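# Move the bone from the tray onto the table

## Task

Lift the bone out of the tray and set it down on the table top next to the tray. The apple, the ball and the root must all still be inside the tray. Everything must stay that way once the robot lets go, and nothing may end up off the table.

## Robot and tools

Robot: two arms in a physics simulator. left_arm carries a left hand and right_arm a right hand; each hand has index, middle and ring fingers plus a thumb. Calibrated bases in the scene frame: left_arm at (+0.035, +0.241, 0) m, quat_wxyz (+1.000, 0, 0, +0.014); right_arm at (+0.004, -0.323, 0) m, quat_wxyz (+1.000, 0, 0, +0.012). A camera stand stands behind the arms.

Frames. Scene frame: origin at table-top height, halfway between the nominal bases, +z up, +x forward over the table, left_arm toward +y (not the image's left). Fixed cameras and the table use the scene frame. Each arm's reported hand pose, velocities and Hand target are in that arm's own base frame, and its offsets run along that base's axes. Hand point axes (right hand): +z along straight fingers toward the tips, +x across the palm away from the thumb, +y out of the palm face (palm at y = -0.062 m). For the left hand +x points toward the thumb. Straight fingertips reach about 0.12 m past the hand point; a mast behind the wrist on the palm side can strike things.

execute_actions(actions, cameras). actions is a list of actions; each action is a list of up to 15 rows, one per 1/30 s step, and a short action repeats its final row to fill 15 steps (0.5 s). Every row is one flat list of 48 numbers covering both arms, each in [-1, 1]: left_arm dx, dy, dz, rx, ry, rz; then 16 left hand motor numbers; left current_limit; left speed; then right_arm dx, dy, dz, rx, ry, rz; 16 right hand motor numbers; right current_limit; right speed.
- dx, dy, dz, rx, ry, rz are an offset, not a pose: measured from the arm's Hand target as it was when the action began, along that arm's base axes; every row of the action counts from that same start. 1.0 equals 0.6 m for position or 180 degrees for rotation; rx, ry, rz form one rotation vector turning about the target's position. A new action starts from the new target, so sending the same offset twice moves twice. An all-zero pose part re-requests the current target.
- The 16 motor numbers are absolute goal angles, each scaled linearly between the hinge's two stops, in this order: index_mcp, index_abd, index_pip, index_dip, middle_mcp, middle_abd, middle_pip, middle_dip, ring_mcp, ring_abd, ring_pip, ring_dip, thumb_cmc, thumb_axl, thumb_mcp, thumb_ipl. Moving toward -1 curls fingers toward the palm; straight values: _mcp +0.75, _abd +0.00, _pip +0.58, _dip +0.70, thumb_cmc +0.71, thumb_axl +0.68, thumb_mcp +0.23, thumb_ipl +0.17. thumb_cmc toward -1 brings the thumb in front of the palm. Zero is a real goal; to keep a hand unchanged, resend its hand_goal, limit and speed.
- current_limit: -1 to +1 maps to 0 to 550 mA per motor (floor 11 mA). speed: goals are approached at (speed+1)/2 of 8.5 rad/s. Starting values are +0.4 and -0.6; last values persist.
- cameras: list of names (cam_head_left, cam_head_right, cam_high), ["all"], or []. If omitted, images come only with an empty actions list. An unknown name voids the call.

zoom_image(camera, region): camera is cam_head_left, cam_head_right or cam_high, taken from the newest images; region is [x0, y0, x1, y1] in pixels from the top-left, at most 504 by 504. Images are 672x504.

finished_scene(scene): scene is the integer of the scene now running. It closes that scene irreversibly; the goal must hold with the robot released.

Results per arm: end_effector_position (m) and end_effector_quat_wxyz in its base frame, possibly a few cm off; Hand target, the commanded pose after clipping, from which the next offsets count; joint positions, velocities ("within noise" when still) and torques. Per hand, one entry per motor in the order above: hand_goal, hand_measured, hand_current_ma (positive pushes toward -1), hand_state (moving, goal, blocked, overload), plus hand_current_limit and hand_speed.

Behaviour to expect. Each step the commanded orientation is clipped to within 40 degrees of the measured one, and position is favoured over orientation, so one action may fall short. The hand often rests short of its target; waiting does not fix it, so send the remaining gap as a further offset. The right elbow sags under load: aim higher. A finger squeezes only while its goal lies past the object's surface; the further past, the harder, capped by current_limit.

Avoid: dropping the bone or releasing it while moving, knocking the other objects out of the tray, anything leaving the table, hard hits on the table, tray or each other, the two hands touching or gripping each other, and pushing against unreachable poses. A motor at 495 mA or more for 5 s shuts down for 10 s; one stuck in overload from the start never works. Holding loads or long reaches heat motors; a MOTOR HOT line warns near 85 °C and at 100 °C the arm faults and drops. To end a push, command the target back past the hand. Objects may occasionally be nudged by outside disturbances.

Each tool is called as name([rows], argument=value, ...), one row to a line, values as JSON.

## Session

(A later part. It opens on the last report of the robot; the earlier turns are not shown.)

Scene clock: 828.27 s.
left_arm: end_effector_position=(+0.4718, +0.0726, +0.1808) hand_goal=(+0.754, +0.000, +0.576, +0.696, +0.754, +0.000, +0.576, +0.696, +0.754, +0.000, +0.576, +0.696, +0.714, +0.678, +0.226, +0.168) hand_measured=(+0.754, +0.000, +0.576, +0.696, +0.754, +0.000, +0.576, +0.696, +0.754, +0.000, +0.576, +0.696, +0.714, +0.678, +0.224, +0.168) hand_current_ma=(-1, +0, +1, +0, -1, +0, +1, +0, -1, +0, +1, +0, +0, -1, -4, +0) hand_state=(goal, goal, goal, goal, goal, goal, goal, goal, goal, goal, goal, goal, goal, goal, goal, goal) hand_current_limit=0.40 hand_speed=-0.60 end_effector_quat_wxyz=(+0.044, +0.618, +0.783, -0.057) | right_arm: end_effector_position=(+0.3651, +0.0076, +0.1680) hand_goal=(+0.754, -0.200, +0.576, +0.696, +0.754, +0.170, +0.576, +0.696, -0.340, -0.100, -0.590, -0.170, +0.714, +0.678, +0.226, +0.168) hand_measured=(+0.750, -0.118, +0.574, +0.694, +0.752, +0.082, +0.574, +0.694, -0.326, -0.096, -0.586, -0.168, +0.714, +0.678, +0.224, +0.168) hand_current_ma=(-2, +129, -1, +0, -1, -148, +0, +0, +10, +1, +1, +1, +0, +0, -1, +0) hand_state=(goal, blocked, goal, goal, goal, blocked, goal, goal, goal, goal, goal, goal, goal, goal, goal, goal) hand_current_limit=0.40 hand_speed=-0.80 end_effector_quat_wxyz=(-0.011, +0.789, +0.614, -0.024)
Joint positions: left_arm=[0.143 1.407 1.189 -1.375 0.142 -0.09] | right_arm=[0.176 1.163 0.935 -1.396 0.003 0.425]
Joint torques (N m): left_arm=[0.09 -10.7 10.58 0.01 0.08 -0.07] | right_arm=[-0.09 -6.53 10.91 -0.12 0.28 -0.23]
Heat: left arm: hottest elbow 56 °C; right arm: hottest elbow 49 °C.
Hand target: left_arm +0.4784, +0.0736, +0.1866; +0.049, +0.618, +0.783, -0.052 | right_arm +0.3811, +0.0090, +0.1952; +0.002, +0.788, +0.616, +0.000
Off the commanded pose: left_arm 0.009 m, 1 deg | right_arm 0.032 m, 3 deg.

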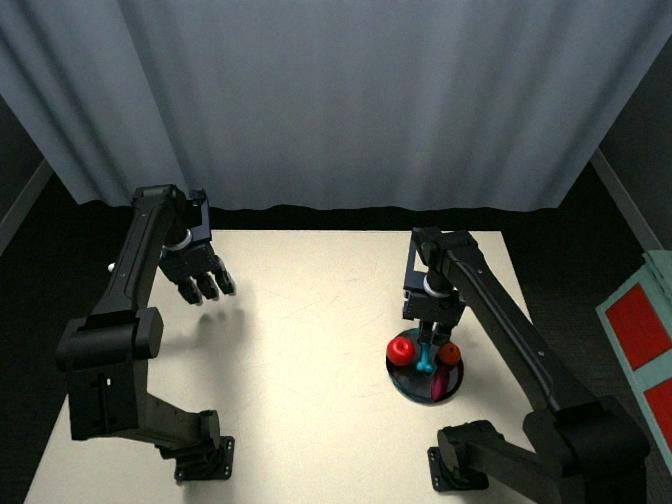

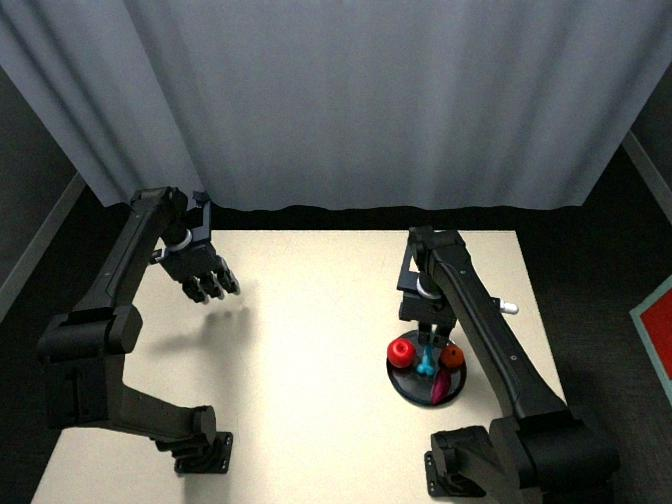

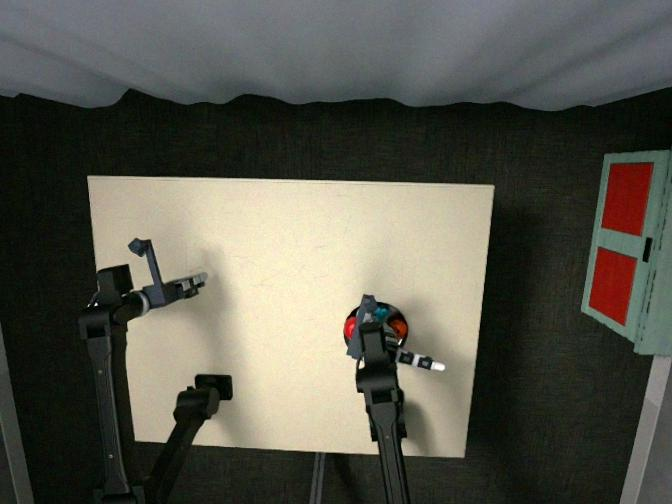

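execute_actions([
  [[0,0,0,0,0,0,0.754,0,0.576,0.696,0.754,0,0.576,0.696,0.754,0,0.576,0.696,0.714,0.678,0.226,0.168,0.4,-0.6,0.016,-0.007,0.016,0,0,0,0.754,0.01,0.576,0.696,0.754,-0.03,0.576,0.696,-0.34,-0.1,-0.59,-0.17,0.714,0.678,0.226,0.168,0.4,-0.6]],
  [[0,0,0,0,0,0,0.754,0,0.576,0.696,0.754,0,0.576,0.696,0.754,0,0.576,0.696,0.714,0.678,0.226,0.168,0.4,-0.6,-0.023,0,-0.06,0,0,0,0.754,0.01,0.576,0.696,0.754,-0.03,0.576,0.696,-0.34,-0.1,-0.59,-0.17,0.714,0.678,0.226,0.168,0.4,-0.6]],
], cameras=["all"])

zoom_image(camera="cam_high", region=[335, 295, 415, 365])

zoom_image(camera="cam_head_left", region=[390, 315, 470, 395])

zoom_image(camera="cam_head_right", region=[390, 315, 470, 395])

Scene clock: 878.93 s.
left_arm: end_effector_position=(+0.4718, +0.0726, +0.1808) hand_goal=(+0.754, +0.000, +0.576, +0.696, +0.754, +0.000, +0.576, +0.696, +0.754, +0.000, +0.576, +0.696, +0.714, +0.678, +0.226, +0.168) hand_measured=(+0.754, +0.000, +0.576, +0.696, +0.754, +0.000, +0.576, +0.696, +0.754, +0.000, +0.576, +0.696, +0.714, +0.678, +0.224, +0.168) hand_current_ma=(-1, +0, +1, +0, -1, +0, +1, +0, -1, +0, +1, +0, +0, -1, -4, +0) hand_state=(goal, goal, goal, goal, goal, goal, goal, goal, goal, goal, goal, goal, goal, goal, goal, goal) hand_current_limit=0.40 hand_speed=-0.60 end_effector_quat_wxyz=(+0.044, +0.618, +0.783, -0.057) | right_arm: end_effector_position=(+0.3759, +0.0047, +0.1686) hand_goal=(+0.754, +0.010, +0.576, +0.696, +0.754, -0.030, +0.576, +0.696, -0.340, -0.100, -0.590, -0.170, +0.714, +0.678, +0.226, +0.168) hand_measured=(+0.750, +0.006, +0.574, +0.694, +0.752, -0.026, +0.574, +0.694, -0.326, -0.096, -0.586, -0.168, +0.714, +0.678, +0.224, +0.168) hand_current_ma=(-1, -1, -1, +0, -1, +1, +0, +0, +10, +1, +1, +1, +0, +0, -1, +0) hand_state=(goal, goal, goal, goal, goal, goal, goal, goal, goal, goal, goal, goal, goal, goal, goal, goal) hand_current_limit=0.40 hand_speed=-0.60 end_effector_quat_wxyz=(-0.001, +0.790, +0.613, -0.005)
Joint positions: left_arm=[0.143 1.407 1.189 -1.375 0.142 -0.09] | right_arm=[0.162 1.163 0.93 -1.348 0.003 0.412]
Joint torques (N m): left_arm=[0.09 -10.7 10.56 0.03 0.07 -0.06] | right_arm=[0.03 -6.36 6.3 0.85 0.25 -0.23]
Heat: left arm: hottest elbow 57 °C; right arm: hottest elbow 54 °C.
Hand target: left_arm +0.4784, +0.0736, +0.1866; +0.049, +0.618, +0.783, -0.052 | right_arm +0.3770, +0.0047, +0.1689; +0.002, +0.788, +0.616, +0.000
Off the commanded pose: left_arm 0.009 m, 1 deg | right_arm 0.001 m, 1 deg.

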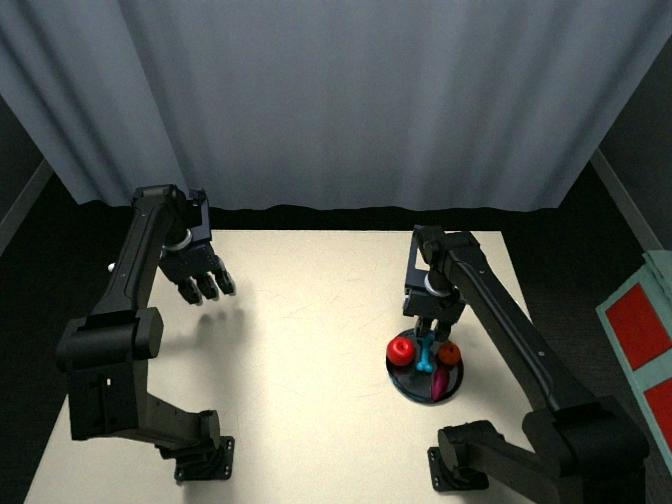

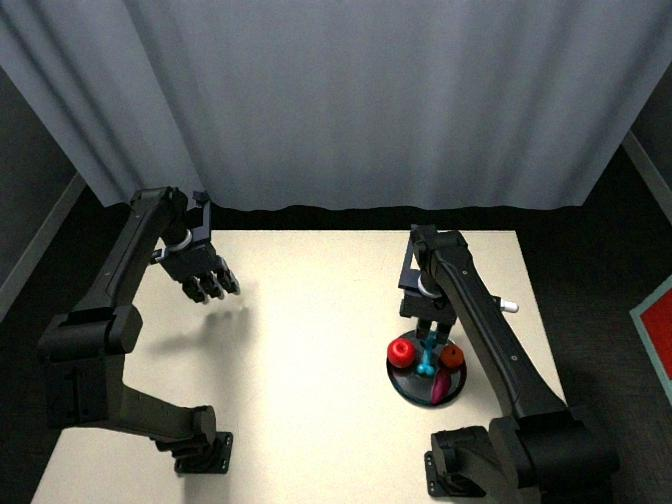

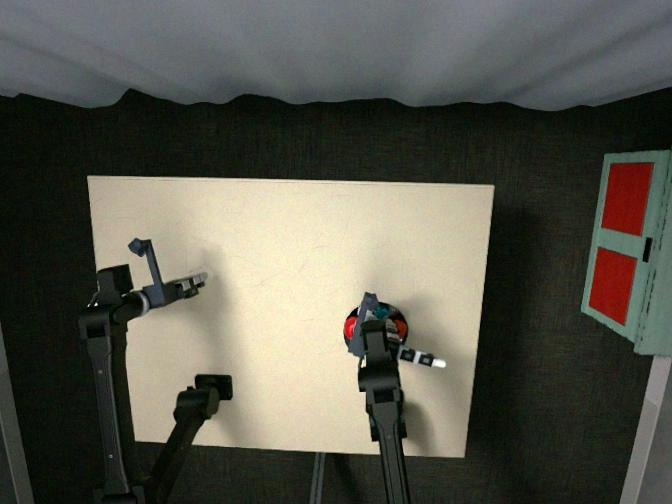

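Scaled by 6.300 from the camera's 672x504 image, which has a finer 960x720 frame.

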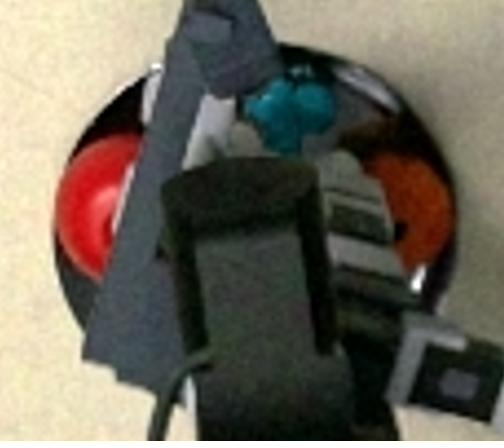

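Scaled by 6.300 from the camera's 672x504 image, which has a finer 960x720 frame.

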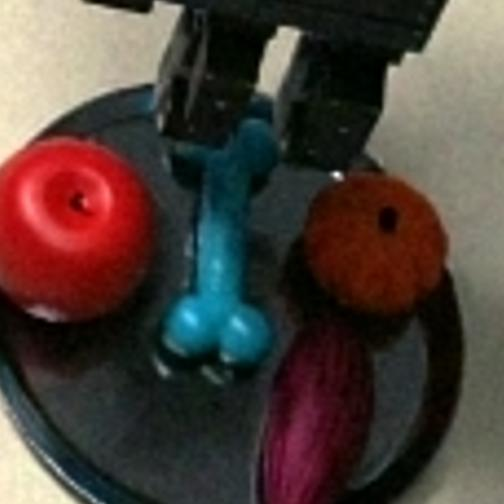

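Scaled by 6.300 from the camera's 672x504 image, which has a finer 960x720 frame.

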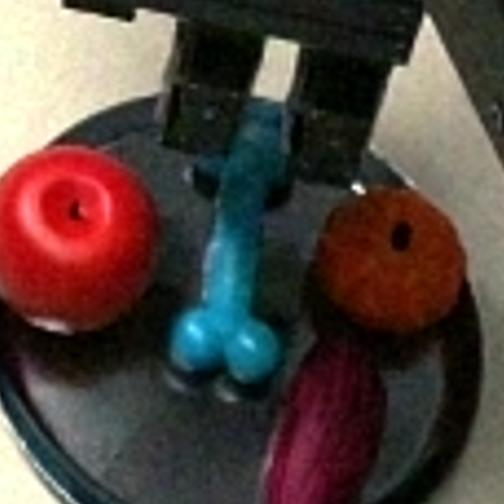

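execute_actions([
  [[0,0,0,0,0,0,0.754,0,0.576,0.696,0.754,0,0.576,0.696,0.754,0,0.576,0.696,0.714,0.678,0.226,0.168,0.4,-0.6,0,0,-0.04,0,0,0,0.754,0.01,0.576,0.696,0.754,-0.03,0.576,0.696,-0.34,-0.1,-0.59,-0.17,0.714,0.678,0.226,0.168,0.4,-0.6]],
  [[0,0,0,0,0,0,0.754,0,0.576,0.696,0.754,0,0.576,0.696,0.754,0,0.576,0.696,0.714,0.678,0.226,0.168,0.4,-0.6,0,0,-0.03,0,0,0,0.754,0.01,0.576,0.696,0.754,-0.03,0.576,0.696,-0.34,-0.1,-0.59,-0.17,0.714,0.678,0.226,0.168,0.4,-0.6]],
], cameras=[])

execute_actions([
  [[0,0,0,0,0,0,0.754,0,0.576,0.696,0.754,0,0.576,0.696,0.754,0,0.576,0.696,0.714,0.678,0.226,0.168,0.4,-0.6,0.013,0,0.02,0,0,0,0.754,0.01,0.576,0.696,0.754,-0.03,0.576,0.696,-0.34,-0.1,-0.59,-0.17,0.714,0.678,0.226,0.168,0.4,-0.6]],
], cameras=[])

Scene clock: 897.73 s.
left_arm: end_effector_position=(+0.4718, +0.0726, +0.1808) hand_goal=(+0.754, +0.000, +0.576, +0.696, +0.754, +0.000, +0.576, +0.696, +0.754, +0.000, +0.576, +0.696, +0.714, +0.678, +0.226, +0.168) hand_measured=(+0.754, +0.000, +0.576, +0.696, +0.754, +0.000, +0.576, +0.696, +0.754, +0.000, +0.576, +0.696, +0.714, +0.678, +0.224, +0.168) hand_current_ma=(-1, +0, +1, +0, -1, +0, +1, +0, -1, +0, +1, +0, +0, -1, -4, +0) hand_state=(goal, goal, goal, goal, goal, goal, goal, goal, goal, goal, goal, goal, goal, goal, goal, goal) hand_current_limit=0.40 hand_speed=-0.60 end_effector_quat_wxyz=(+0.044, +0.618, +0.783, -0.057) | right_arm: end_effector_position=(+0.3770, +0.0046, +0.1429) hand_goal=(+0.754, +0.010, +0.576, +0.696, +0.754, -0.030, +0.576, +0.696, -0.340, -0.100, -0.590, -0.170, +0.714, +0.678, +0.226, +0.168) hand_measured=(+0.762, +0.018, +0.578, +0.694, +0.758, -0.038, +0.578, +0.696, -0.326, -0.098, -0.586, -0.168, +0.714, +0.678, +0.224, +0.168) hand_current_ma=(+3, +3, +0, +0, +1, -3, +0, +0, +10, +1, +1, +1, +0, +0, -1, +0) hand_state=(goal, goal, goal, goal, goal, goal, goal, goal, goal, goal, goal, goal, goal, goal, goal, goal) hand_current_limit=0.40 hand_speed=-0.60 end_effector_quat_wxyz=(+0.007, +0.790, +0.613, +0.009)
Joint positions: left_arm=[0.143 1.407 1.189 -1.375 0.142 -0.09] | right_arm=[0.162 1.165 0.855 -1.238 0.005 0.412]
Joint torques (N m): left_arm=[0.15 -10.75 10.59 0.02 0.07 -0.07] | right_arm=[0.15 -3.78 5.2 1.46 0.17 -0.23]
Heat: left arm: hottest elbow 57 °C; right arm: hottest elbow 51 °C.
Hand target: left_arm +0.4784, +0.0736, +0.1866; +0.049, +0.618, +0.783, -0.052 | right_arm +0.3770, +0.0047, +0.1268; +0.002, +0.788, +0.616, +0.000
Off the commanded pose: left_arm 0.009 m, 1 deg | right_arm 0.016 m, 1 deg.
No camera images: "cameras" was empty.

Scene clock: 898.50 s.
left_arm: end_effector_position=(+0.4718, +0.0726, +0.1808) hand_goal=(+0.754, +0.000, +0.576, +0.696, +0.754, +0.000, +0.576, +0.696, +0.754, +0.000, +0.576, +0.696, +0.714, +0.678, +0.226, +0.168) hand_measured=(+0.754, +0.000, +0.576, +0.696, +0.754, +0.000, +0.576, +0.696, +0.754, +0.000, +0.576, +0.696, +0.714, +0.678, +0.224, +0.168) hand_current_ma=(-1, +0, +1, +0, -1, +0, +1, +0, -1, +0, +1, +0, +0, -1, -4, +0) hand_state=(goal, goal, goal, goal, goal, goal, goal, goal, goal, goal, goal, goal, goal, goal, goal, goal) hand_current_limit=0.40 hand_speed=-0.60 end_effector_quat_wxyz=(+0.044, +0.618, +0.783, -0.057) | right_arm: end_effector_position=(+0.3769, +0.0046, +0.1387) hand_goal=(+0.754, +0.010, +0.576, +0.696, +0.754, -0.030, +0.576, +0.696, -0.340, -0.100, -0.590, -0.170, +0.714, +0.678, +0.226, +0.168) hand_measured=(+0.762, +0.024, +0.578, +0.694, +0.758, -0.046, +0.578, +0.696, -0.326, -0.098, -0.586, -0.168, +0.714, +0.678, +0.224, +0.168) hand_current_ma=(+4, +7, +1, +0, +1, -9, +0, +0, +10, +1, +1, +1, +0, +0, -1, +0) hand_state=(goal, goal, goal, goal, goal, goal, goal, goal, goal, goal, goal, goal, goal, goal, goal, goal) hand_current_limit=0.40 hand_speed=-0.60 end_effector_quat_wxyz=(+0.004, +0.790, +0.613, +0.003)
Joint positions: left_arm=[0.143 1.407 1.189 -1.375 0.142 -0.09] | right_arm=[0.162 1.177 0.855 -1.239 0.005 0.412]
Joint torques (N m): left_arm=[0.15 -10.64 10.56 -0.03 0.07 -0.07] | right_arm=[-0.26 -3.96 8.28 0.25 0.18 -0.27]
Heat: left arm: hottest elbow 57 °C; right arm: hottest elbow 50 °C.
Hand target: left_arm +0.4784, +0.0736, +0.1866; +0.049, +0.618, +0.783, -0.052 | right_arm +0.3847, +0.0047, +0.1387; +0.002, +0.788, +0.616, +0.000
Off the commanded pose: left_arm 0.009 m, 1 deg | right_arm 0.008 m, 1 deg.
No camera images: "cameras" was empty.

execute_actions([
  [[0,0,0,0,0,0,0.754,0,0.576,0.696,0.754,0,0.576,0.696,0.754,0,0.576,0.696,0.714,0.678,0.226,0.168,0.4,-0.6,0.012,0,0.018,0,0,0,0.754,-0.2,0.576,0.696,0.754,0.2,0.576,0.696,-0.34,-0.1,-0.59,-0.17,0.714,0.678,0.226,0.168,0.7,-0.8]],
], cameras=[])

Scene clock: 907.03 s.
left_arm: end_effector_position=(+0.4718, +0.0726, +0.1808) hand_goal=(+0.754, +0.000, +0.576, +0.696, +0.754, +0.000, +0.576, +0.696, +0.754, +0.000, +0.576, +0.696, +0.714, +0.678, +0.226, +0.168) hand_measured=(+0.754, +0.000, +0.576, +0.696, +0.754, +0.000, +0.576, +0.696, +0.754, +0.000, +0.576, +0.696, +0.714, +0.678, +0.224, +0.168) hand_current_ma=(-1, +0, +1, +0, -1, +0, +1, +0, -1, +0, +1, +0, +0, -1, -4, +0) hand_state=(goal, goal, goal, goal, goal, goal, goal, goal, goal, goal, goal, goal, goal, goal, goal, goal) hand_current_limit=0.40 hand_speed=-0.60 end_effector_quat_wxyz=(+0.044, +0.618, +0.783, -0.057) | right_arm: end_effector_position=(+0.3773, +0.0046, +0.1381) hand_goal=(+0.754, -0.200, +0.576, +0.696, +0.754, +0.200, +0.576, +0.696, -0.340, -0.100, -0.590, -0.170, +0.714, +0.678, +0.226, +0.168) hand_measured=(+0.754, +0.000, +0.578, +0.694, +0.750, -0.042, +0.574, +0.696, -0.326, -0.098, -0.586, -0.168, +0.714, +0.678, +0.224, +0.168) hand_current_ma=(+0, +467, +0, +0, -2, -467, +0, +0, +10, +1, +1, +1, +0, +0, -1, +0) hand_state=(goal, blocked, goal, goal, goal, blocked, goal, goal, goal, goal, goal, goal, goal, goal, goal, goal) hand_current_limit=0.70 hand_speed=-0.80 end_effector_quat_wxyz=(-0.001, +0.789, +0.614, -0.006)
Joint positions: left_arm=[0.143 1.407 1.189 -1.375 0.142 -0.09] | right_arm=[0.161 1.191 0.868 -1.258 0.005 0.409]
Joint torques (N m): left_arm=[0.03 -10.64 10.56 -0.03 0.07 -0.08] | right_arm=[-0.38 -4.48 10.07 -0.09 0.19 -0.25]
Heat: left arm: hottest elbow 57 °C; right arm: hottest elbow 49 °C.
Hand target: left_arm +0.4784, +0.0736, +0.1866; +0.049, +0.618, +0.783, -0.052 | right_arm +0.3920, +0.0047, +0.1497; +0.002, +0.788, +0.616, +0.000
Off the commanded pose: left_arm 0.009 m, 1 deg | right_arm 0.019 m, 1 deg.
No camera images: "cameras" was empty.

execute_actions([
  [[0,0,0,0,0,0,0.754,0,0.576,0.696,0.754,0,0.576,0.696,0.754,0,0.576,0.696,0.714,0.678,0.226,0.168,0.4,-0.6,0.008,0,0.025,0,0,0,0.754,-0.2,0.576,0.696,0.754,0.2,0.576,0.696,-0.34,-0.1,-0.59,-0.17,0.714,0.678,0.226,0.168,0.7,-0.8]],
  [[0,0,0,0,0,0,0.754,0,0.576,0.696,0.754,0,0.576,0.696,0.754,0,0.576,0.696,0.714,0.678,0.226,0.168,0.4,-0.6,0.004,0,0.03,0,0,0,0.754,-0.2,0.576,0.696,0.754,0.2,0.576,0.696,-0.34,-0.1,-0.59,-0.17,0.714,0.678,0.226,0.168,0.7,-0.8]],
], cameras=["cam_head_left","cam_head_right"])

zoom_image(camera="cam_head_left", region=[390, 315, 470, 395])

zoom_image(camera="cam_head_right", region=[390, 315, 470, 395])

Scene clock: 921.03 s.
left_arm: end_effector_position=(+0.4718, +0.0726, +0.1808) hand_goal=(+0.754, +0.000, +0.576, +0.696, +0.754, +0.000, +0.576, +0.696, +0.754, +0.000, +0.576, +0.696, +0.714, +0.678, +0.226, +0.168) hand_measured=(+0.754, +0.000, +0.576, +0.696, +0.754, +0.000, +0.576, +0.696, +0.754, +0.000, +0.576, +0.696, +0.714, +0.678, +0.224, +0.168) hand_current_ma=(-1, +0, +1, +0, -1, +0, +1, +0, -1, +0, +1, +0, +0, -1, -4, +0) hand_state=(goal, goal, goal, goal, goal, goal, goal, goal, goal, goal, goal, goal, goal, goal, goal, goal) hand_current_limit=0.40 hand_speed=-0.60 end_effector_quat_wxyz=(+0.044, +0.618, +0.783, -0.057) | right_arm: end_effector_position=(+0.3818, +0.0048, +0.1630) hand_goal=(+0.754, -0.200, +0.576, +0.696, +0.754, +0.200, +0.576, +0.696, -0.340, -0.100, -0.590, -0.170, +0.714, +0.678, +0.226, +0.168) hand_measured=(+0.754, -0.106, +0.578, +0.696, +0.752, +0.094, +0.576, +0.696, -0.326, -0.098, -0.586, -0.168, +0.714, +0.678, +0.224, +0.168) hand_current_ma=(+0, +161, +0, +0, +0, -198, +0, +0, +10, +1, +1, +1, +0, +0, -1, +0) hand_state=(goal, blocked, goal, goal, goal, blocked, goal, goal, goal, goal, goal, goal, goal, goal, goal, goal) hand_current_limit=0.70 hand_speed=-0.80 end_effector_quat_wxyz=(-0.007, +0.789, +0.614, -0.015)
Joint positions: left_arm=[0.143 1.407 1.189 -1.375 0.142 -0.09] | right_arm=[0.158 1.198 0.945 -1.351 0.003 0.407]
Joint torques (N m): left_arm=[0.15 -10.81 10.61 0.01 0.08 -0.07] | right_arm=[-0.56 -5.54 10.84 -0.03 0.29 -0.28]
Heat: left arm: hottest elbow 57 °C; right arm: hottest elbow 51 °C.
Hand target: left_arm +0.4784, +0.0736, +0.1866; +0.049, +0.618, +0.783, -0.052 | right_arm +0.3991, +0.0047, +0.1825; +0.002, +0.788, +0.616, +0.000
Off the commanded pose: left_arm 0.009 m, 1 deg | right_arm 0.026 m, 2 deg.
Images, in order (width x height): cam_head_left 672x504, cam_head_right 672x504.

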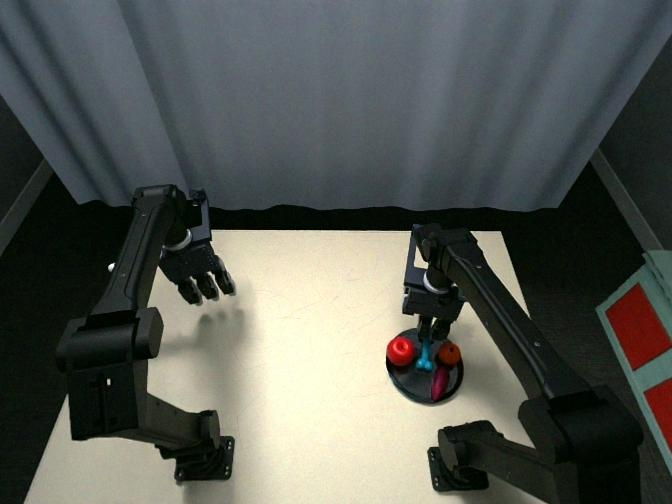

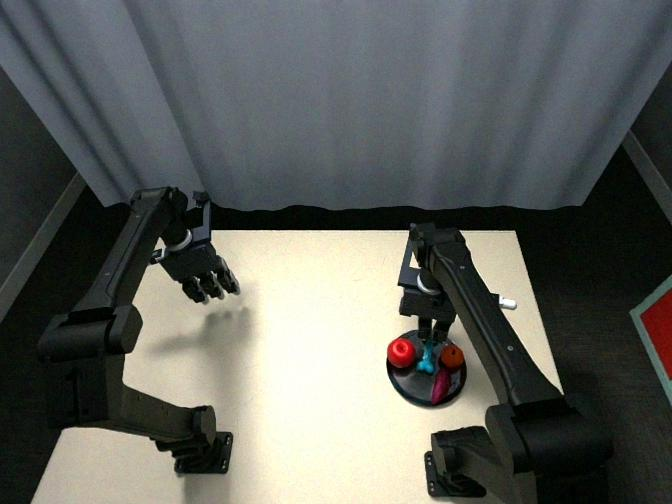

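Scaled by 6.300 from the camera's 672x504 image, which has a finer 960x720 frame.

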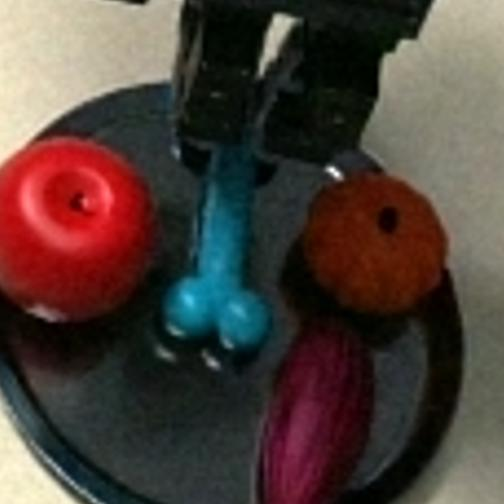

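Scaled by 6.300 from the camera's 672x504 image, which has a finer 960x720 frame.

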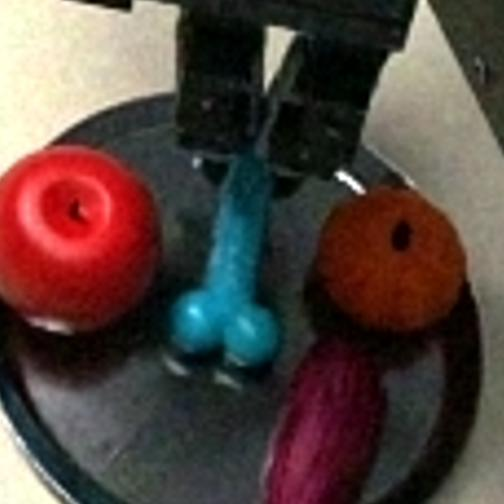

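execute_actions([
  [[0,0,0,0,0,0,0.754,0,0.576,0.696,0.754,0,0.576,0.696,0.754,0,0.576,0.696,0.714,0.678,0.226,0.168,0.4,-0.6,-0.02,0,0.016,0,0,0,0.754,0.03,0.576,0.696,0.754,-0.05,0.576,0.696,-0.34,-0.1,-0.59,-0.17,0.714,0.678,0.226,0.168,0.4,-0.6]],
  [[0,0,0,0,0,0,0.754,0,0.576,0.696,0.754,0,0.576,0.696,0.754,0,0.576,0.696,0.714,0.678,0.226,0.168,0.4,-0.6,-0.032,0,-0.05,0,0,0,0.754,0.03,0.576,0.696,0.754,-0.05,0.576,0.696,-0.34,-0.1,-0.59,-0.17,0.714,0.678,0.226,0.168,0.4,-0.6]],
], cameras=["all"])

zoom_image(camera="cam_high", region=[335, 295, 415, 365])

zoom_image(camera="cam_head_left", region=[390, 315, 470, 395])

zoom_image(camera="cam_head_right", region=[390, 315, 470, 395])

Scene clock: 965.23 s.
left_arm: end_effector_position=(+0.4718, +0.0726, +0.1808) hand_goal=(+0.754, +0.000, +0.576, +0.696, +0.754, +0.000, +0.576, +0.696, +0.754, +0.000, +0.576, +0.696, +0.714, +0.678, +0.226, +0.168) hand_measured=(+0.754, +0.000, +0.576, +0.696, +0.754, +0.000, +0.576, +0.696, +0.754, +0.000, +0.576, +0.696, +0.714, +0.678, +0.224, +0.168) hand_current_ma=(-1, +0, +1, +0, -1, +0, +1, +0, -1, +0, +1, +0, +0, -1, -4, +0) hand_state=(goal, goal, goal, goal, goal, goal, goal, goal, goal, goal, goal, goal, goal, goal, goal, goal) hand_current_limit=0.40 hand_speed=-0.60 end_effector_quat_wxyz=(+0.044, +0.618, +0.783, -0.057) | right_arm: end_effector_position=(+0.3689, +0.0028, +0.1602) hand_goal=(+0.754, +0.030, +0.576, +0.696, +0.754, -0.050, +0.576, +0.696, -0.340, -0.100, -0.590, -0.170, +0.714, +0.678, +0.226, +0.168) hand_measured=(+0.752, +0.026, +0.576, +0.696, +0.752, -0.046, +0.576, +0.696, -0.326, -0.098, -0.586, -0.168, +0.714, +0.678, +0.224, +0.168) hand_current_ma=(-1, -1, +0, +0, +0, +1, +0, +0, +10, +1, +1, +1, +0, +0, -1, +0) hand_state=(goal, goal, goal, goal, goal, goal, goal, goal, goal, goal, goal, goal, goal, goal, goal, goal) hand_current_limit=0.40 hand_speed=-0.60 end_effector_quat_wxyz=(-0.003, +0.789, +0.614, -0.008)
Joint positions: left_arm=[0.143 1.407 1.189 -1.375 0.142 -0.09] | right_arm=[0.158 1.152 0.9 -1.335 0.002 0.407]
Joint torques (N m): left_arm=[0.09 -10.58 10.58 -0.05 0.07 -0.08] | right_arm=[0.73 -6.83 5.97 0.87 0.27 -0.13]
Heat: left arm: hottest elbow 57 °C; right arm: hottest elbow 53 °C.
Hand target: left_arm +0.4784, +0.0736, +0.1866; +0.049, +0.618, +0.783, -0.052 | right_arm +0.3680, +0.0047, +0.1622; +0.002, +0.788, +0.616, +0.000
Off the commanded pose: left_arm 0.009 m, 1 deg | right_arm 0.003 m, 1 deg.

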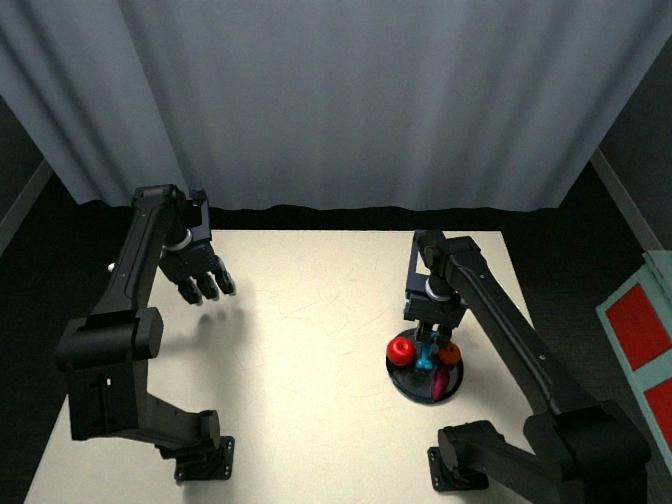

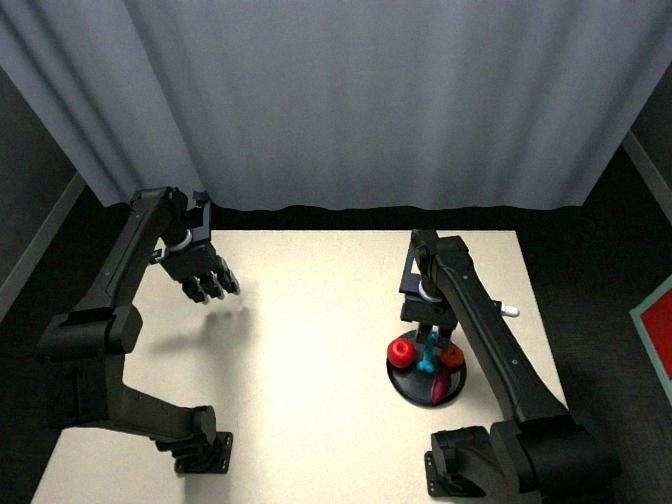

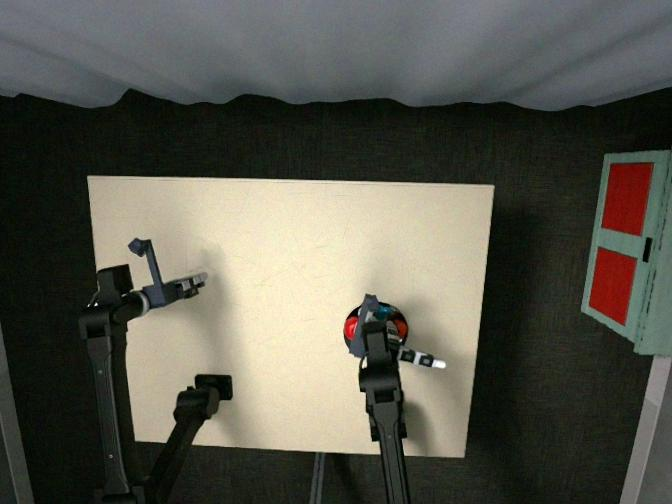

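Scaled by 6.300 from the camera's 672x504 image, which has a finer 960x720 frame.

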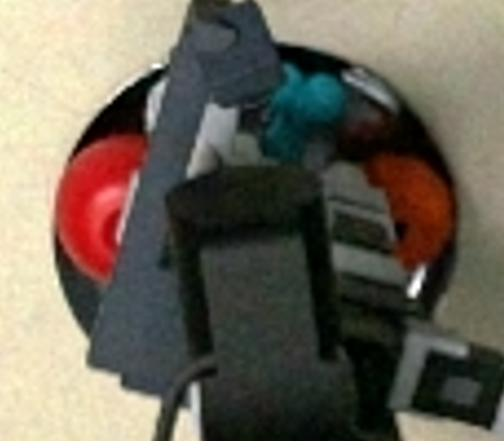

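Scaled by 6.300 from the camera's 672x504 image, which has a finer 960x720 frame.

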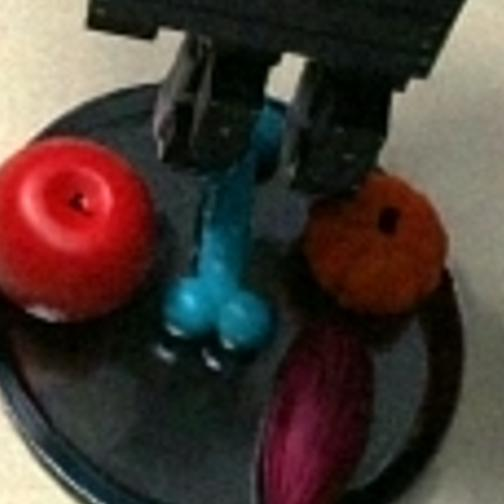

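Scaled by 6.300 from the camera's 672x504 image, which has a finer 960x720 frame.

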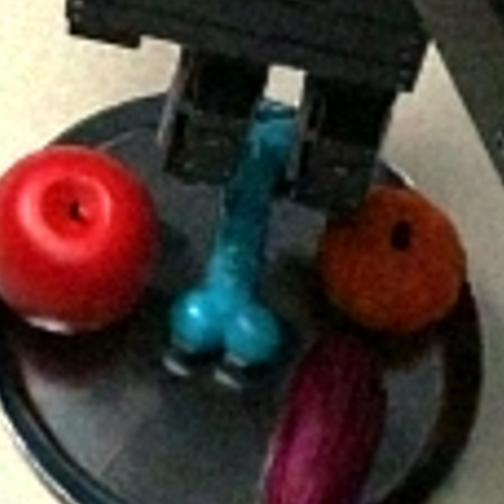

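execute_actions([
  [[0,0,0,0,0,0,0.754,0,0.576,0.696,0.754,0,0.576,0.696,0.754,0,0.576,0.696,0.714,0.678,0.226,0.168,0.4,-0.6,0,0,-0.035,0,0,0,0.754,0.03,0.576,0.696,0.754,-0.05,0.576,0.696,-0.34,-0.1,-0.59,-0.17,0.714,0.678,0.226,0.168,0.4,-0.6]],
  [[0,0,0,0,0,0,0.754,0,0.576,0.696,0.754,0,0.576,0.696,0.754,0,0.576,0.696,0.714,0.678,0.226,0.168,0.4,-0.6,0,0,-0.03,0,0,0,0.754,0.03,0.576,0.696,0.754,-0.05,0.576,0.696,-0.34,-0.1,-0.59,-0.17,0.714,0.678,0.226,0.168,0.4,-0.6]],
], cameras=["cam_head_left","cam_head_right"])

zoom_image(camera="cam_head_left", region=[390, 315, 470, 395])

zoom_image(camera="cam_head_right", region=[390, 315, 470, 395])

Scene clock: 983.40 s.
left_arm: end_effector_position=(+0.4718, +0.0726, +0.1808) hand_goal=(+0.754, +0.000, +0.576, +0.696, +0.754, +0.000, +0.576, +0.696, +0.754, +0.000, +0.576, +0.696, +0.714, +0.678, +0.226, +0.168) hand_measured=(+0.754, +0.000, +0.576, +0.696, +0.754, +0.000, +0.576, +0.696, +0.754, +0.000, +0.576, +0.696, +0.714, +0.678, +0.224, +0.168) hand_current_ma=(-1, +0, +1, +0, -1, +0, +1, +0, -1, +0, +1, +0, +0, -1, -4, +0) hand_state=(goal, goal, goal, goal, goal, goal, goal, goal, goal, goal, goal, goal, goal, goal, goal, goal) hand_current_limit=0.40 hand_speed=-0.60 end_effector_quat_wxyz=(+0.044, +0.618, +0.783, -0.057) | right_arm: end_effector_position=(+0.3685, +0.0031, +0.1316) hand_goal=(+0.754, +0.030, +0.576, +0.696, +0.754, -0.050, +0.576, +0.696, -0.340, -0.100, -0.590, -0.170, +0.714, +0.678, +0.226, +0.168) hand_measured=(+0.750, +0.022, +0.576, +0.696, +0.752, -0.046, +0.576, +0.696, -0.326, -0.098, -0.586, -0.168, +0.714, +0.678, +0.224, +0.168) hand_current_ma=(-1, -2, +0, +0, +0, +1, +0, +0, +10, +1, +1, +1, +0, +0, -1, +0) hand_state=(goal, goal, goal, goal, goal, goal, goal, goal, goal, goal, goal, goal, goal, goal, goal, goal) hand_current_limit=0.40 hand_speed=-0.60 end_effector_quat_wxyz=(+0.004, +0.789, +0.614, +0.006)
Joint positions: left_arm=[0.143 1.407 1.189 -1.375 0.142 -0.09] | right_arm=[0.159 1.156 0.818 -1.219 0.002 0.407]
Joint torques (N m): left_arm=[0.03 -10.58 10.58 0.01 0.06 -0.07] | right_arm=[0.79 -4.37 5.87 0.88 0.29 -0.13]
Heat: left arm: hottest elbow 57 °C; right arm: hottest elbow 50 °C.
Hand target: left_arm +0.4784, +0.0736, +0.1866; +0.049, +0.618, +0.783, -0.052 | right_arm +0.3679, +0.0048, +0.1230; +0.002, +0.788, +0.616, +0.000
Off the commanded pose: left_arm 0.009 m, 1 deg | right_arm 0.009 m, 1 deg.
Images, in order (width x height): cam_head_left 672x504, cam_head_right 672x504.

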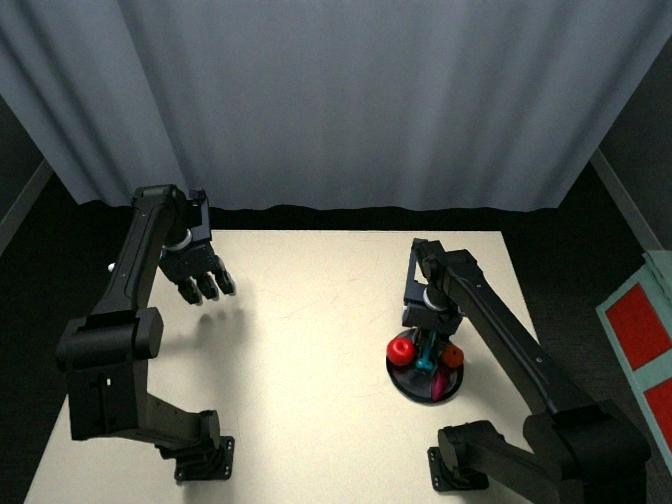

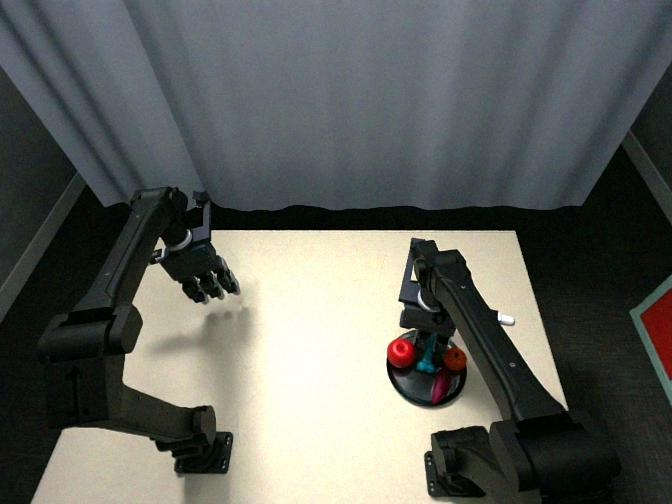

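Scaled by 6.300 from the camera's 672x504 image, which has a finer 960x720 frame.

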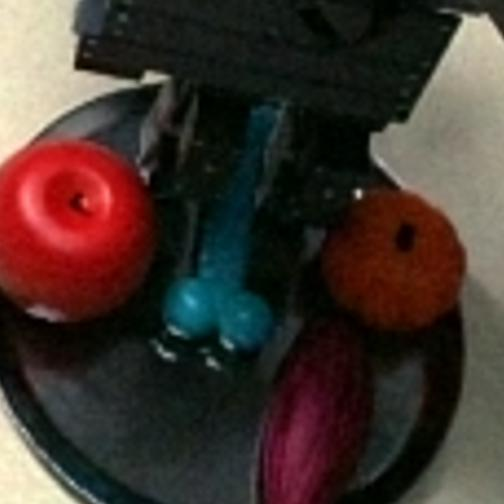

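Scaled by 6.300 from the camera's 672x504 image, which has a finer 960x720 frame.

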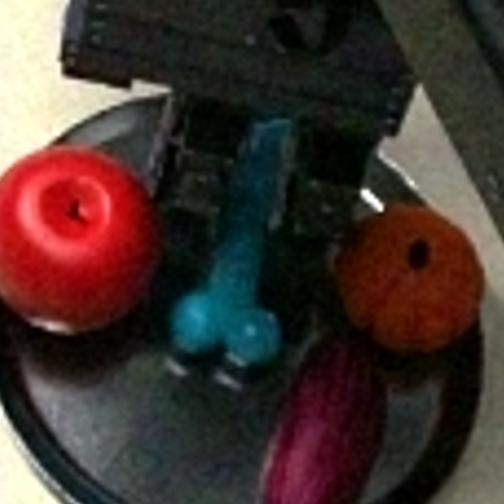

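execute_actions([
  [[0,0,0,0,0,0,0.754,0,0.576,0.696,0.754,0,0.576,0.696,0.754,0,0.576,0.696,0.714,0.678,0.226,0.168,0.4,-0.6,0,0,-0.02,0,0,0,0.754,0.03,0.576,0.696,0.754,-0.05,0.576,0.696,-0.34,-0.1,-0.59,-0.17,0.714,0.678,0.226,0.168,0.4,-0.6]],
], cameras=[])

Scene clock: 991.07 s.
left_arm: end_effector_position=(+0.4718, +0.0726, +0.1808) hand_goal=(+0.754, +0.000, +0.576, +0.696, +0.754, +0.000, +0.576, +0.696, +0.754, +0.000, +0.576, +0.696, +0.714, +0.678, +0.226, +0.168) hand_measured=(+0.754, +0.000, +0.576, +0.696, +0.754, +0.000, +0.576, +0.696, +0.754, +0.000, +0.576, +0.696, +0.714, +0.678, +0.224, +0.168) hand_current_ma=(-1, +0, +1, +0, -1, +0, +1, +0, -1, +0, +1, +0, +0, -1, -4, +0) hand_state=(goal, goal, goal, goal, goal, goal, goal, goal, goal, goal, goal, goal, goal, goal, goal, goal) hand_current_limit=0.40 hand_speed=-0.60 end_effector_quat_wxyz=(+0.044, +0.618, +0.783, -0.057) | right_arm: end_effector_position=(+0.3710, +0.0031, +0.1309) hand_goal=(+0.754, +0.030, +0.576, +0.696, +0.754, -0.050, +0.576, +0.696, -0.340, -0.100, -0.590, -0.170, +0.714, +0.678, +0.226, +0.168) hand_measured=(+0.766, +0.026, +0.582, +0.700, +0.766, -0.044, +0.586, +0.700, -0.326, -0.098, -0.586, -0.168, +0.714, +0.678, +0.224, +0.168) hand_current_ma=(+8, -1, +3, +1, +8, +2, +5, +1, +10, +1, +1, +1, +0, +0, -1, +0) hand_state=(goal, goal, goal, goal, goal, goal, goal, goal, goal, goal, goal, goal, goal, goal, goal, goal) hand_current_limit=0.40 hand_speed=-0.60 end_effector_quat_wxyz=(+0.008, +0.789, +0.614, +0.011)
Joint positions: left_arm=[0.143 1.407 1.189 -1.375 0.142 -0.09] | right_arm=[0.159 1.156 0.813 -1.201 0.004 0.407]
Joint torques (N m): left_arm=[0.09 -10.64 10.59 -0.02 0.07 -0.08] | right_arm=[0.79 -3.55 4.46 1.63 0.19 -0.14]
Heat: left arm: hottest elbow 58 °C; right arm: hottest elbow 49 °C.
Hand target: left_arm +0.4784, +0.0736, +0.1866; +0.049, +0.618, +0.783, -0.052 | right_arm +0.3680, +0.0048, +0.1112; +0.002, +0.788, +0.616, +0.000
Off the commanded pose: left_arm 0.009 m, 1 deg | right_arm 0.020 m, 2 deg.
No camera images: "cameras" was empty.

execute_actions([
  [[0,0,0,0,0,0,0.754,0,0.576,0.696,0.754,0,0.576,0.696,0.754,0,0.576,0.696,0.714,0.678,0.226,0.168,0.4,-0.6,0.005,0,0.035,0,0,0,0.754,0.03,0.576,0.696,0.754,-0.05,0.576,0.696,-0.34,-0.1,-0.59,-0.17,0.714,0.678,0.226,0.168,0.4,-0.6]],
  [[0,0,0,0,0,0,0.754,0,0.576,0.696,0.754,0,0.576,0.696,0.754,0,0.576,0.696,0.714,0.678,0.226,0.168,0.4,-0.6,0.012,0,0.018,0,0,0,0.754,-0.25,0.576,0.696,0.754,0.25,0.576,0.696,-0.34,-0.1,-0.59,-0.17,0.714,0.678,0.226,0.168,0.7,-0.8]],
  [[0,0,0,0,0,0,0.754,0,0.576,0.696,0.754,0,0.576,0.696,0.754,0,0.576,0.696,0.714,0.678,0.226,0.168,0.4,-0.6,0,0,0,0,0,0,0.754,-0.25,0.576,0.696,0.754,0.25,0.576,0.696,-0.34,-0.1,-0.59,-0.17,0.714,0.678,0.226,0.168,0.7,-0.8]],
], cameras=[])

Scene clock: 1007.57 s.
left_arm: end_effector_position=(+0.4718, +0.0726, +0.1808) hand_goal=(+0.754, +0.000, +0.576, +0.696, +0.754, +0.000, +0.576, +0.696, +0.754, +0.000, +0.576, +0.696, +0.714, +0.678, +0.226, +0.168) hand_measured=(+0.754, +0.000, +0.576, +0.696, +0.754, +0.000, +0.576, +0.696, +0.754, +0.000, +0.576, +0.696, +0.714, +0.678, +0.224, +0.168) hand_current_ma=(-1, +0, +1, +0, -1, +0, +1, +0, -1, +0, +1, +0, +0, -1, -4, +0) hand_state=(goal, goal, goal, goal, goal, goal, goal, goal, goal, goal, goal, goal, goal, goal, goal, goal) hand_current_limit=0.40 hand_speed=-0.60 end_effector_quat_wxyz=(+0.044, +0.618, +0.783, -0.057) | right_arm: end_effector_position=(+0.3633, +0.0022, +0.1290) hand_goal=(+0.754, -0.250, +0.576, +0.696, +0.754, +0.250, +0.576, +0.696, -0.340, -0.100, -0.590, -0.170, +0.714, +0.678, +0.226, +0.168) hand_measured=(+0.748, -0.068, +0.574, +0.696, +0.744, +0.022, +0.570, +0.694, -0.326, -0.098, -0.586, -0.168, +0.714, +0.678, +0.224, +0.168) hand_current_ma=(-3, +468, -1, +0, -5, -467, -2, +0, +10, +1, +1, +1, +0, +0, -1, +0) hand_state=(goal, blocked, goal, goal, goal, blocked, goal, goal, goal, goal, goal, goal, goal, goal, goal, goal) hand_current_limit=0.70 hand_speed=-0.80 end_effector_quat_wxyz=(-0.002, +0.789, +0.614, -0.007)
Joint positions: left_arm=[0.143 1.407 1.189 -1.375 0.142 -0.09] | right_arm=[0.159 1.162 0.821 -1.245 0.002 0.407]
Joint torques (N m): left_arm=[0.15 -10.7 10.58 0.02 0.07 -0.07] | right_arm=[0.26 -4.31 10.25 -0.21 0.28 -0.18]
Heat: left arm: hottest elbow 58 °C; right arm: hottest elbow 47 °C.
Hand target: left_arm +0.4784, +0.0736, +0.1866; +0.049, +0.618, +0.783, -0.052 | right_arm +0.3781, +0.0048, +0.1430; +0.002, +0.788, +0.616, +0.000
Off the commanded pose: left_arm 0.009 m, 1 deg | right_arm 0.021 m, 1 deg.
No camera images: "cameras" was empty.

execute_actions([
  [[0,0,0,0,0,0,0.754,0,0.576,0.696,0.754,0,0.576,0.696,0.754,0,0.576,0.696,0.714,0.678,0.226,0.168,0.4,-0.6,0.008,0,0.02,0,0,0,0.754,-0.25,0.576,0.696,0.754,0.25,0.576,0.696,-0.34,-0.1,-0.59,-0.17,0.714,0.678,0.226,0.168,0.7,-0.8]],
  [[0,0,0,0,0,0,0.754,0,0.576,0.696,0.754,0,0.576,0.696,0.754,0,0.576,0.696,0.714,0.678,0.226,0.168,0.4,-0.6,0.004,0,0.025,0,0,0,0.754,-0.25,0.576,0.696,0.754,0.25,0.576,0.696,-0.34,-0.1,-0.59,-0.17,0.714,0.678,0.226,0.168,0.7,-0.8]],
], cameras=["cam_head_left","cam_head_right"])

zoom_image(camera="cam_head_left", region=[390, 315, 470, 395])

zoom_image(camera="cam_head_right", region=[390, 315, 470, 395])

Scene clock: 1021.33 s.
left_arm: end_effector_position=(+0.4718, +0.0726, +0.1808) hand_goal=(+0.754, +0.000, +0.576, +0.696, +0.754, +0.000, +0.576, +0.696, +0.754, +0.000, +0.576, +0.696, +0.714, +0.678, +0.226, +0.168) hand_measured=(+0.754, +0.000, +0.576, +0.696, +0.754, +0.000, +0.576, +0.696, +0.754, +0.000, +0.576, +0.696, +0.714, +0.678, +0.224, +0.168) hand_current_ma=(-1, +0, +1, +0, -1, +0, +1, +0, -1, +0, +1, +0, +0, -1, -4, +0) hand_state=(goal, goal, goal, goal, goal, goal, goal, goal, goal, goal, goal, goal, goal, goal, goal, goal) hand_current_limit=0.40 hand_speed=-0.60 end_effector_quat_wxyz=(+0.044, +0.618, +0.783, -0.057) | right_arm: end_effector_position=(+0.3672, +0.0028, +0.1494) hand_goal=(+0.754, -0.250, +0.576, +0.696, +0.754, +0.250, +0.576, +0.696, -0.340, -0.100, -0.590, -0.170, +0.714, +0.678, +0.226, +0.168) hand_measured=(+0.750, -0.068, +0.574, +0.696, +0.746, +0.022, +0.570, +0.694, -0.326, -0.098, -0.586, -0.168, +0.714, +0.678, +0.224, +0.168) hand_current_ma=(-2, +468, +0, +0, -4, -467, -2, +0, +10, +1, +1, +1, +0, +0, -1, +0) hand_state=(goal, blocked, goal, goal, goal, blocked, goal, goal, goal, goal, goal, goal, goal, goal, goal, goal) hand_current_limit=0.70 hand_speed=-0.80 end_effector_quat_wxyz=(-0.007, +0.789, +0.614, -0.016)
Joint positions: left_arm=[0.143 1.407 1.189 -1.375 0.142 -0.09] | right_arm=[0.159 1.168 0.885 -1.323 0.002 0.407]
Joint torques (N m): left_arm=[0.09 -10.64 10.62 -0.02 0.08 -0.07] | right_arm=[0.09 -5.13 10.96 -0.01 0.29 -0.22]
Heat: left arm: hottest elbow 58 °C; right arm: hottest elbow 48 °C.
Hand target: left_arm +0.4784, +0.0736, +0.1866; +0.049, +0.618, +0.783, -0.052 | right_arm +0.3853, +0.0048, +0.1699; +0.002, +0.788, +0.616, +0.000
Off the commanded pose: left_arm 0.009 m, 1 deg | right_arm 0.028 m, 2 deg.
Images, in order (width x height): cam_head_left 672x504, cam_head_right 672x504.

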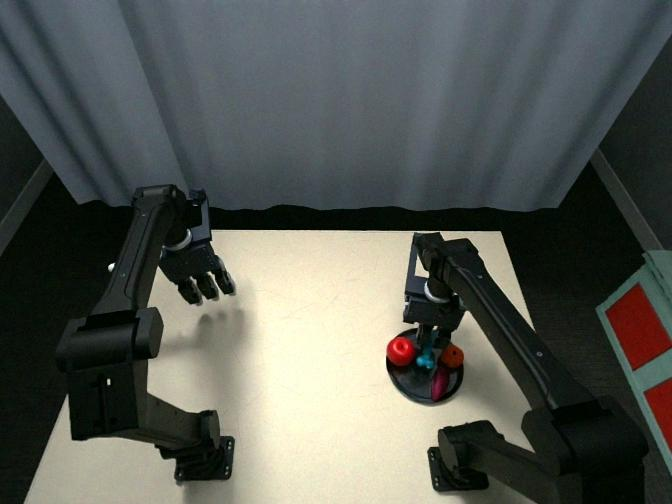

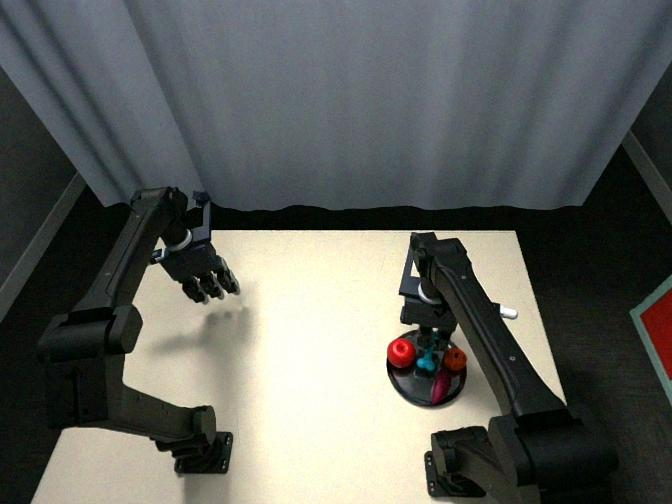

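Scaled by 6.300 from the camera's 672x504 image, which has a finer 960x720 frame.

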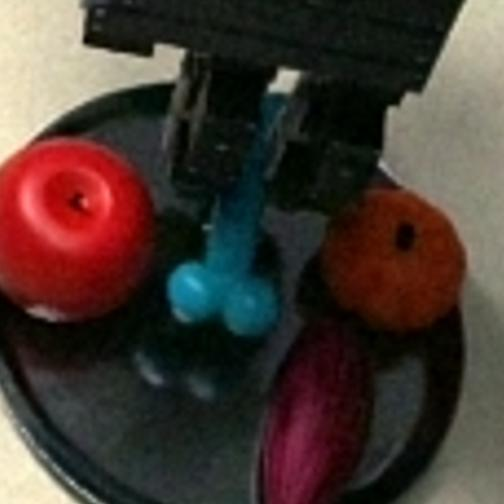

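Scaled by 6.300 from the camera's 672x504 image, which has a finer 960x720 frame.

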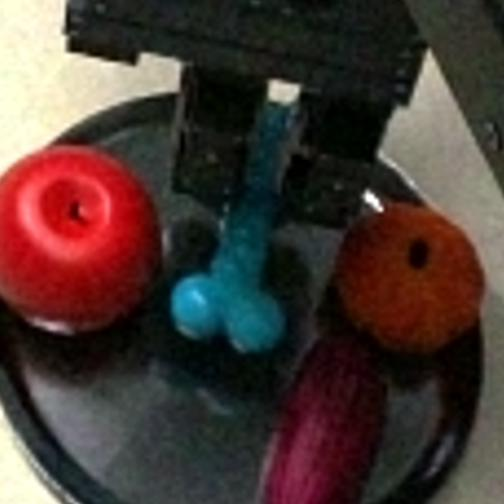

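execute_actions([
  [[0,0,0,0,0,0,0.754,0,0.576,0.696,0.754,0,0.576,0.696,0.754,0,0.576,0.696,0.714,0.678,0.226,0.168,0.4,-0.6,0,0,0.05,0,0,0,0.754,-0.25,0.576,0.696,0.754,0.25,0.576,0.696,-0.34,-0.1,-0.59,-0.17,0.714,0.678,0.226,0.168,0.7,-0.8]],
  [[0,0,0,0,0,0,0.754,0,0.576,0.696,0.754,0,0.576,0.696,0.754,0,0.576,0.696,0.714,0.678,0.226,0.168,0.4,-0.6,0,0,0.05,0,0,0,0.754,-0.25,0.576,0.696,0.754,0.25,0.576,0.696,-0.34,-0.1,-0.59,-0.17,0.714,0.678,0.226,0.168,0.7,-0.8]],
  [[0,0,0,0,0,0,0.754,0,0.576,0.696,0.754,0,0.576,0.696,0.754,0,0.576,0.696,0.714,0.678,0.226,0.168,0.4,-0.6,0,0,0.05,0,0,0,0.754,-0.25,0.576,0.696,0.754,0.25,0.576,0.696,-0.34,-0.1,-0.59,-0.17,0.714,0.678,0.226,0.168,0.7,-0.8]],
], cameras=["cam_head_left","cam_high"])

Scene clock: 1042.70 s.
left_arm: end_effector_position=(+0.4718, +0.0726, +0.1808) hand_goal=(+0.754, +0.000, +0.576, +0.696, +0.754, +0.000, +0.576, +0.696, +0.754, +0.000, +0.576, +0.696, +0.714, +0.678, +0.226, +0.168) hand_measured=(+0.754, +0.000, +0.576, +0.696, +0.754, +0.000, +0.576, +0.696, +0.754, +0.000, +0.576, +0.696, +0.714, +0.678, +0.224, +0.168) hand_current_ma=(-1, +0, +1, +0, -1, +0, +1, +0, -1, +0, +1, +0, +0, -1, -4, +0) hand_state=(goal, goal, goal, goal, goal, goal, goal, goal, goal, goal, goal, goal, goal, goal, goal, goal) hand_current_limit=0.40 hand_speed=-0.60 end_effector_quat_wxyz=(+0.044, +0.618, +0.783, -0.057) | right_arm: end_effector_position=(+0.3731, +0.0037, +0.2302) hand_goal=(+0.754, -0.250, +0.576, +0.696, +0.754, +0.250, +0.576, +0.696, -0.340, -0.100, -0.590, -0.170, +0.714, +0.678, +0.226, +0.168) hand_measured=(+0.750, -0.068, +0.574, +0.696, +0.748, +0.022, +0.570, +0.694, -0.326, -0.098, -0.586, -0.168, +0.714, +0.678, +0.224, +0.168) hand_current_ma=(-1, +468, +0, +0, -3, -467, -2, +0, +10, +1, +1, +1, +0, +0, -1, +0) hand_state=(goal, blocked, goal, goal, goal, blocked, goal, goal, goal, goal, goal, goal, goal, goal, goal, goal) hand_current_limit=0.70 hand_speed=-0.80 end_effector_quat_wxyz=(-0.013, +0.789, +0.614, -0.026)
Joint positions: left_arm=[0.143 1.407 1.189 -1.375 0.142 -0.09] | right_arm=[0.159 1.161 1.099 -1.567 0.002 0.407]
Joint torques (N m): left_arm=[0.15 -10.64 10.55 0.02 0.08 -0.07] | right_arm=[-0.03 -7 11.32 -0.12 0.29 -0.21]
Heat: left arm: hottest elbow 58 °C; right arm: hottest elbow 52 °C.
Hand target: left_arm +0.4784, +0.0736, +0.1866; +0.049, +0.618, +0.783, -0.052 | right_arm +0.3853, +0.0048, +0.2600; +0.002, +0.788, +0.616, +0.000
Off the commanded pose: left_arm 0.009 m, 1 deg | right_arm 0.032 m, 3 deg.
Images, in order (width x height): cam_head_left 672x504, cam_high 672x504.

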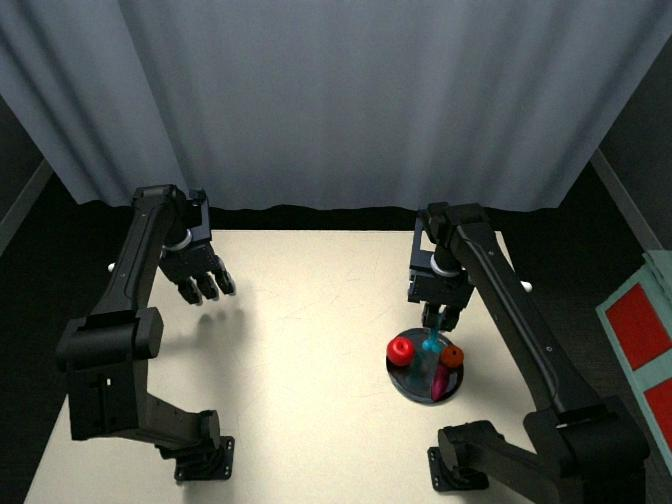

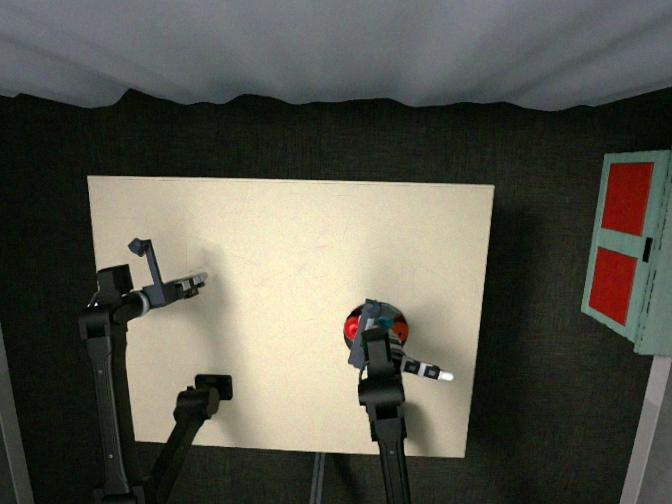

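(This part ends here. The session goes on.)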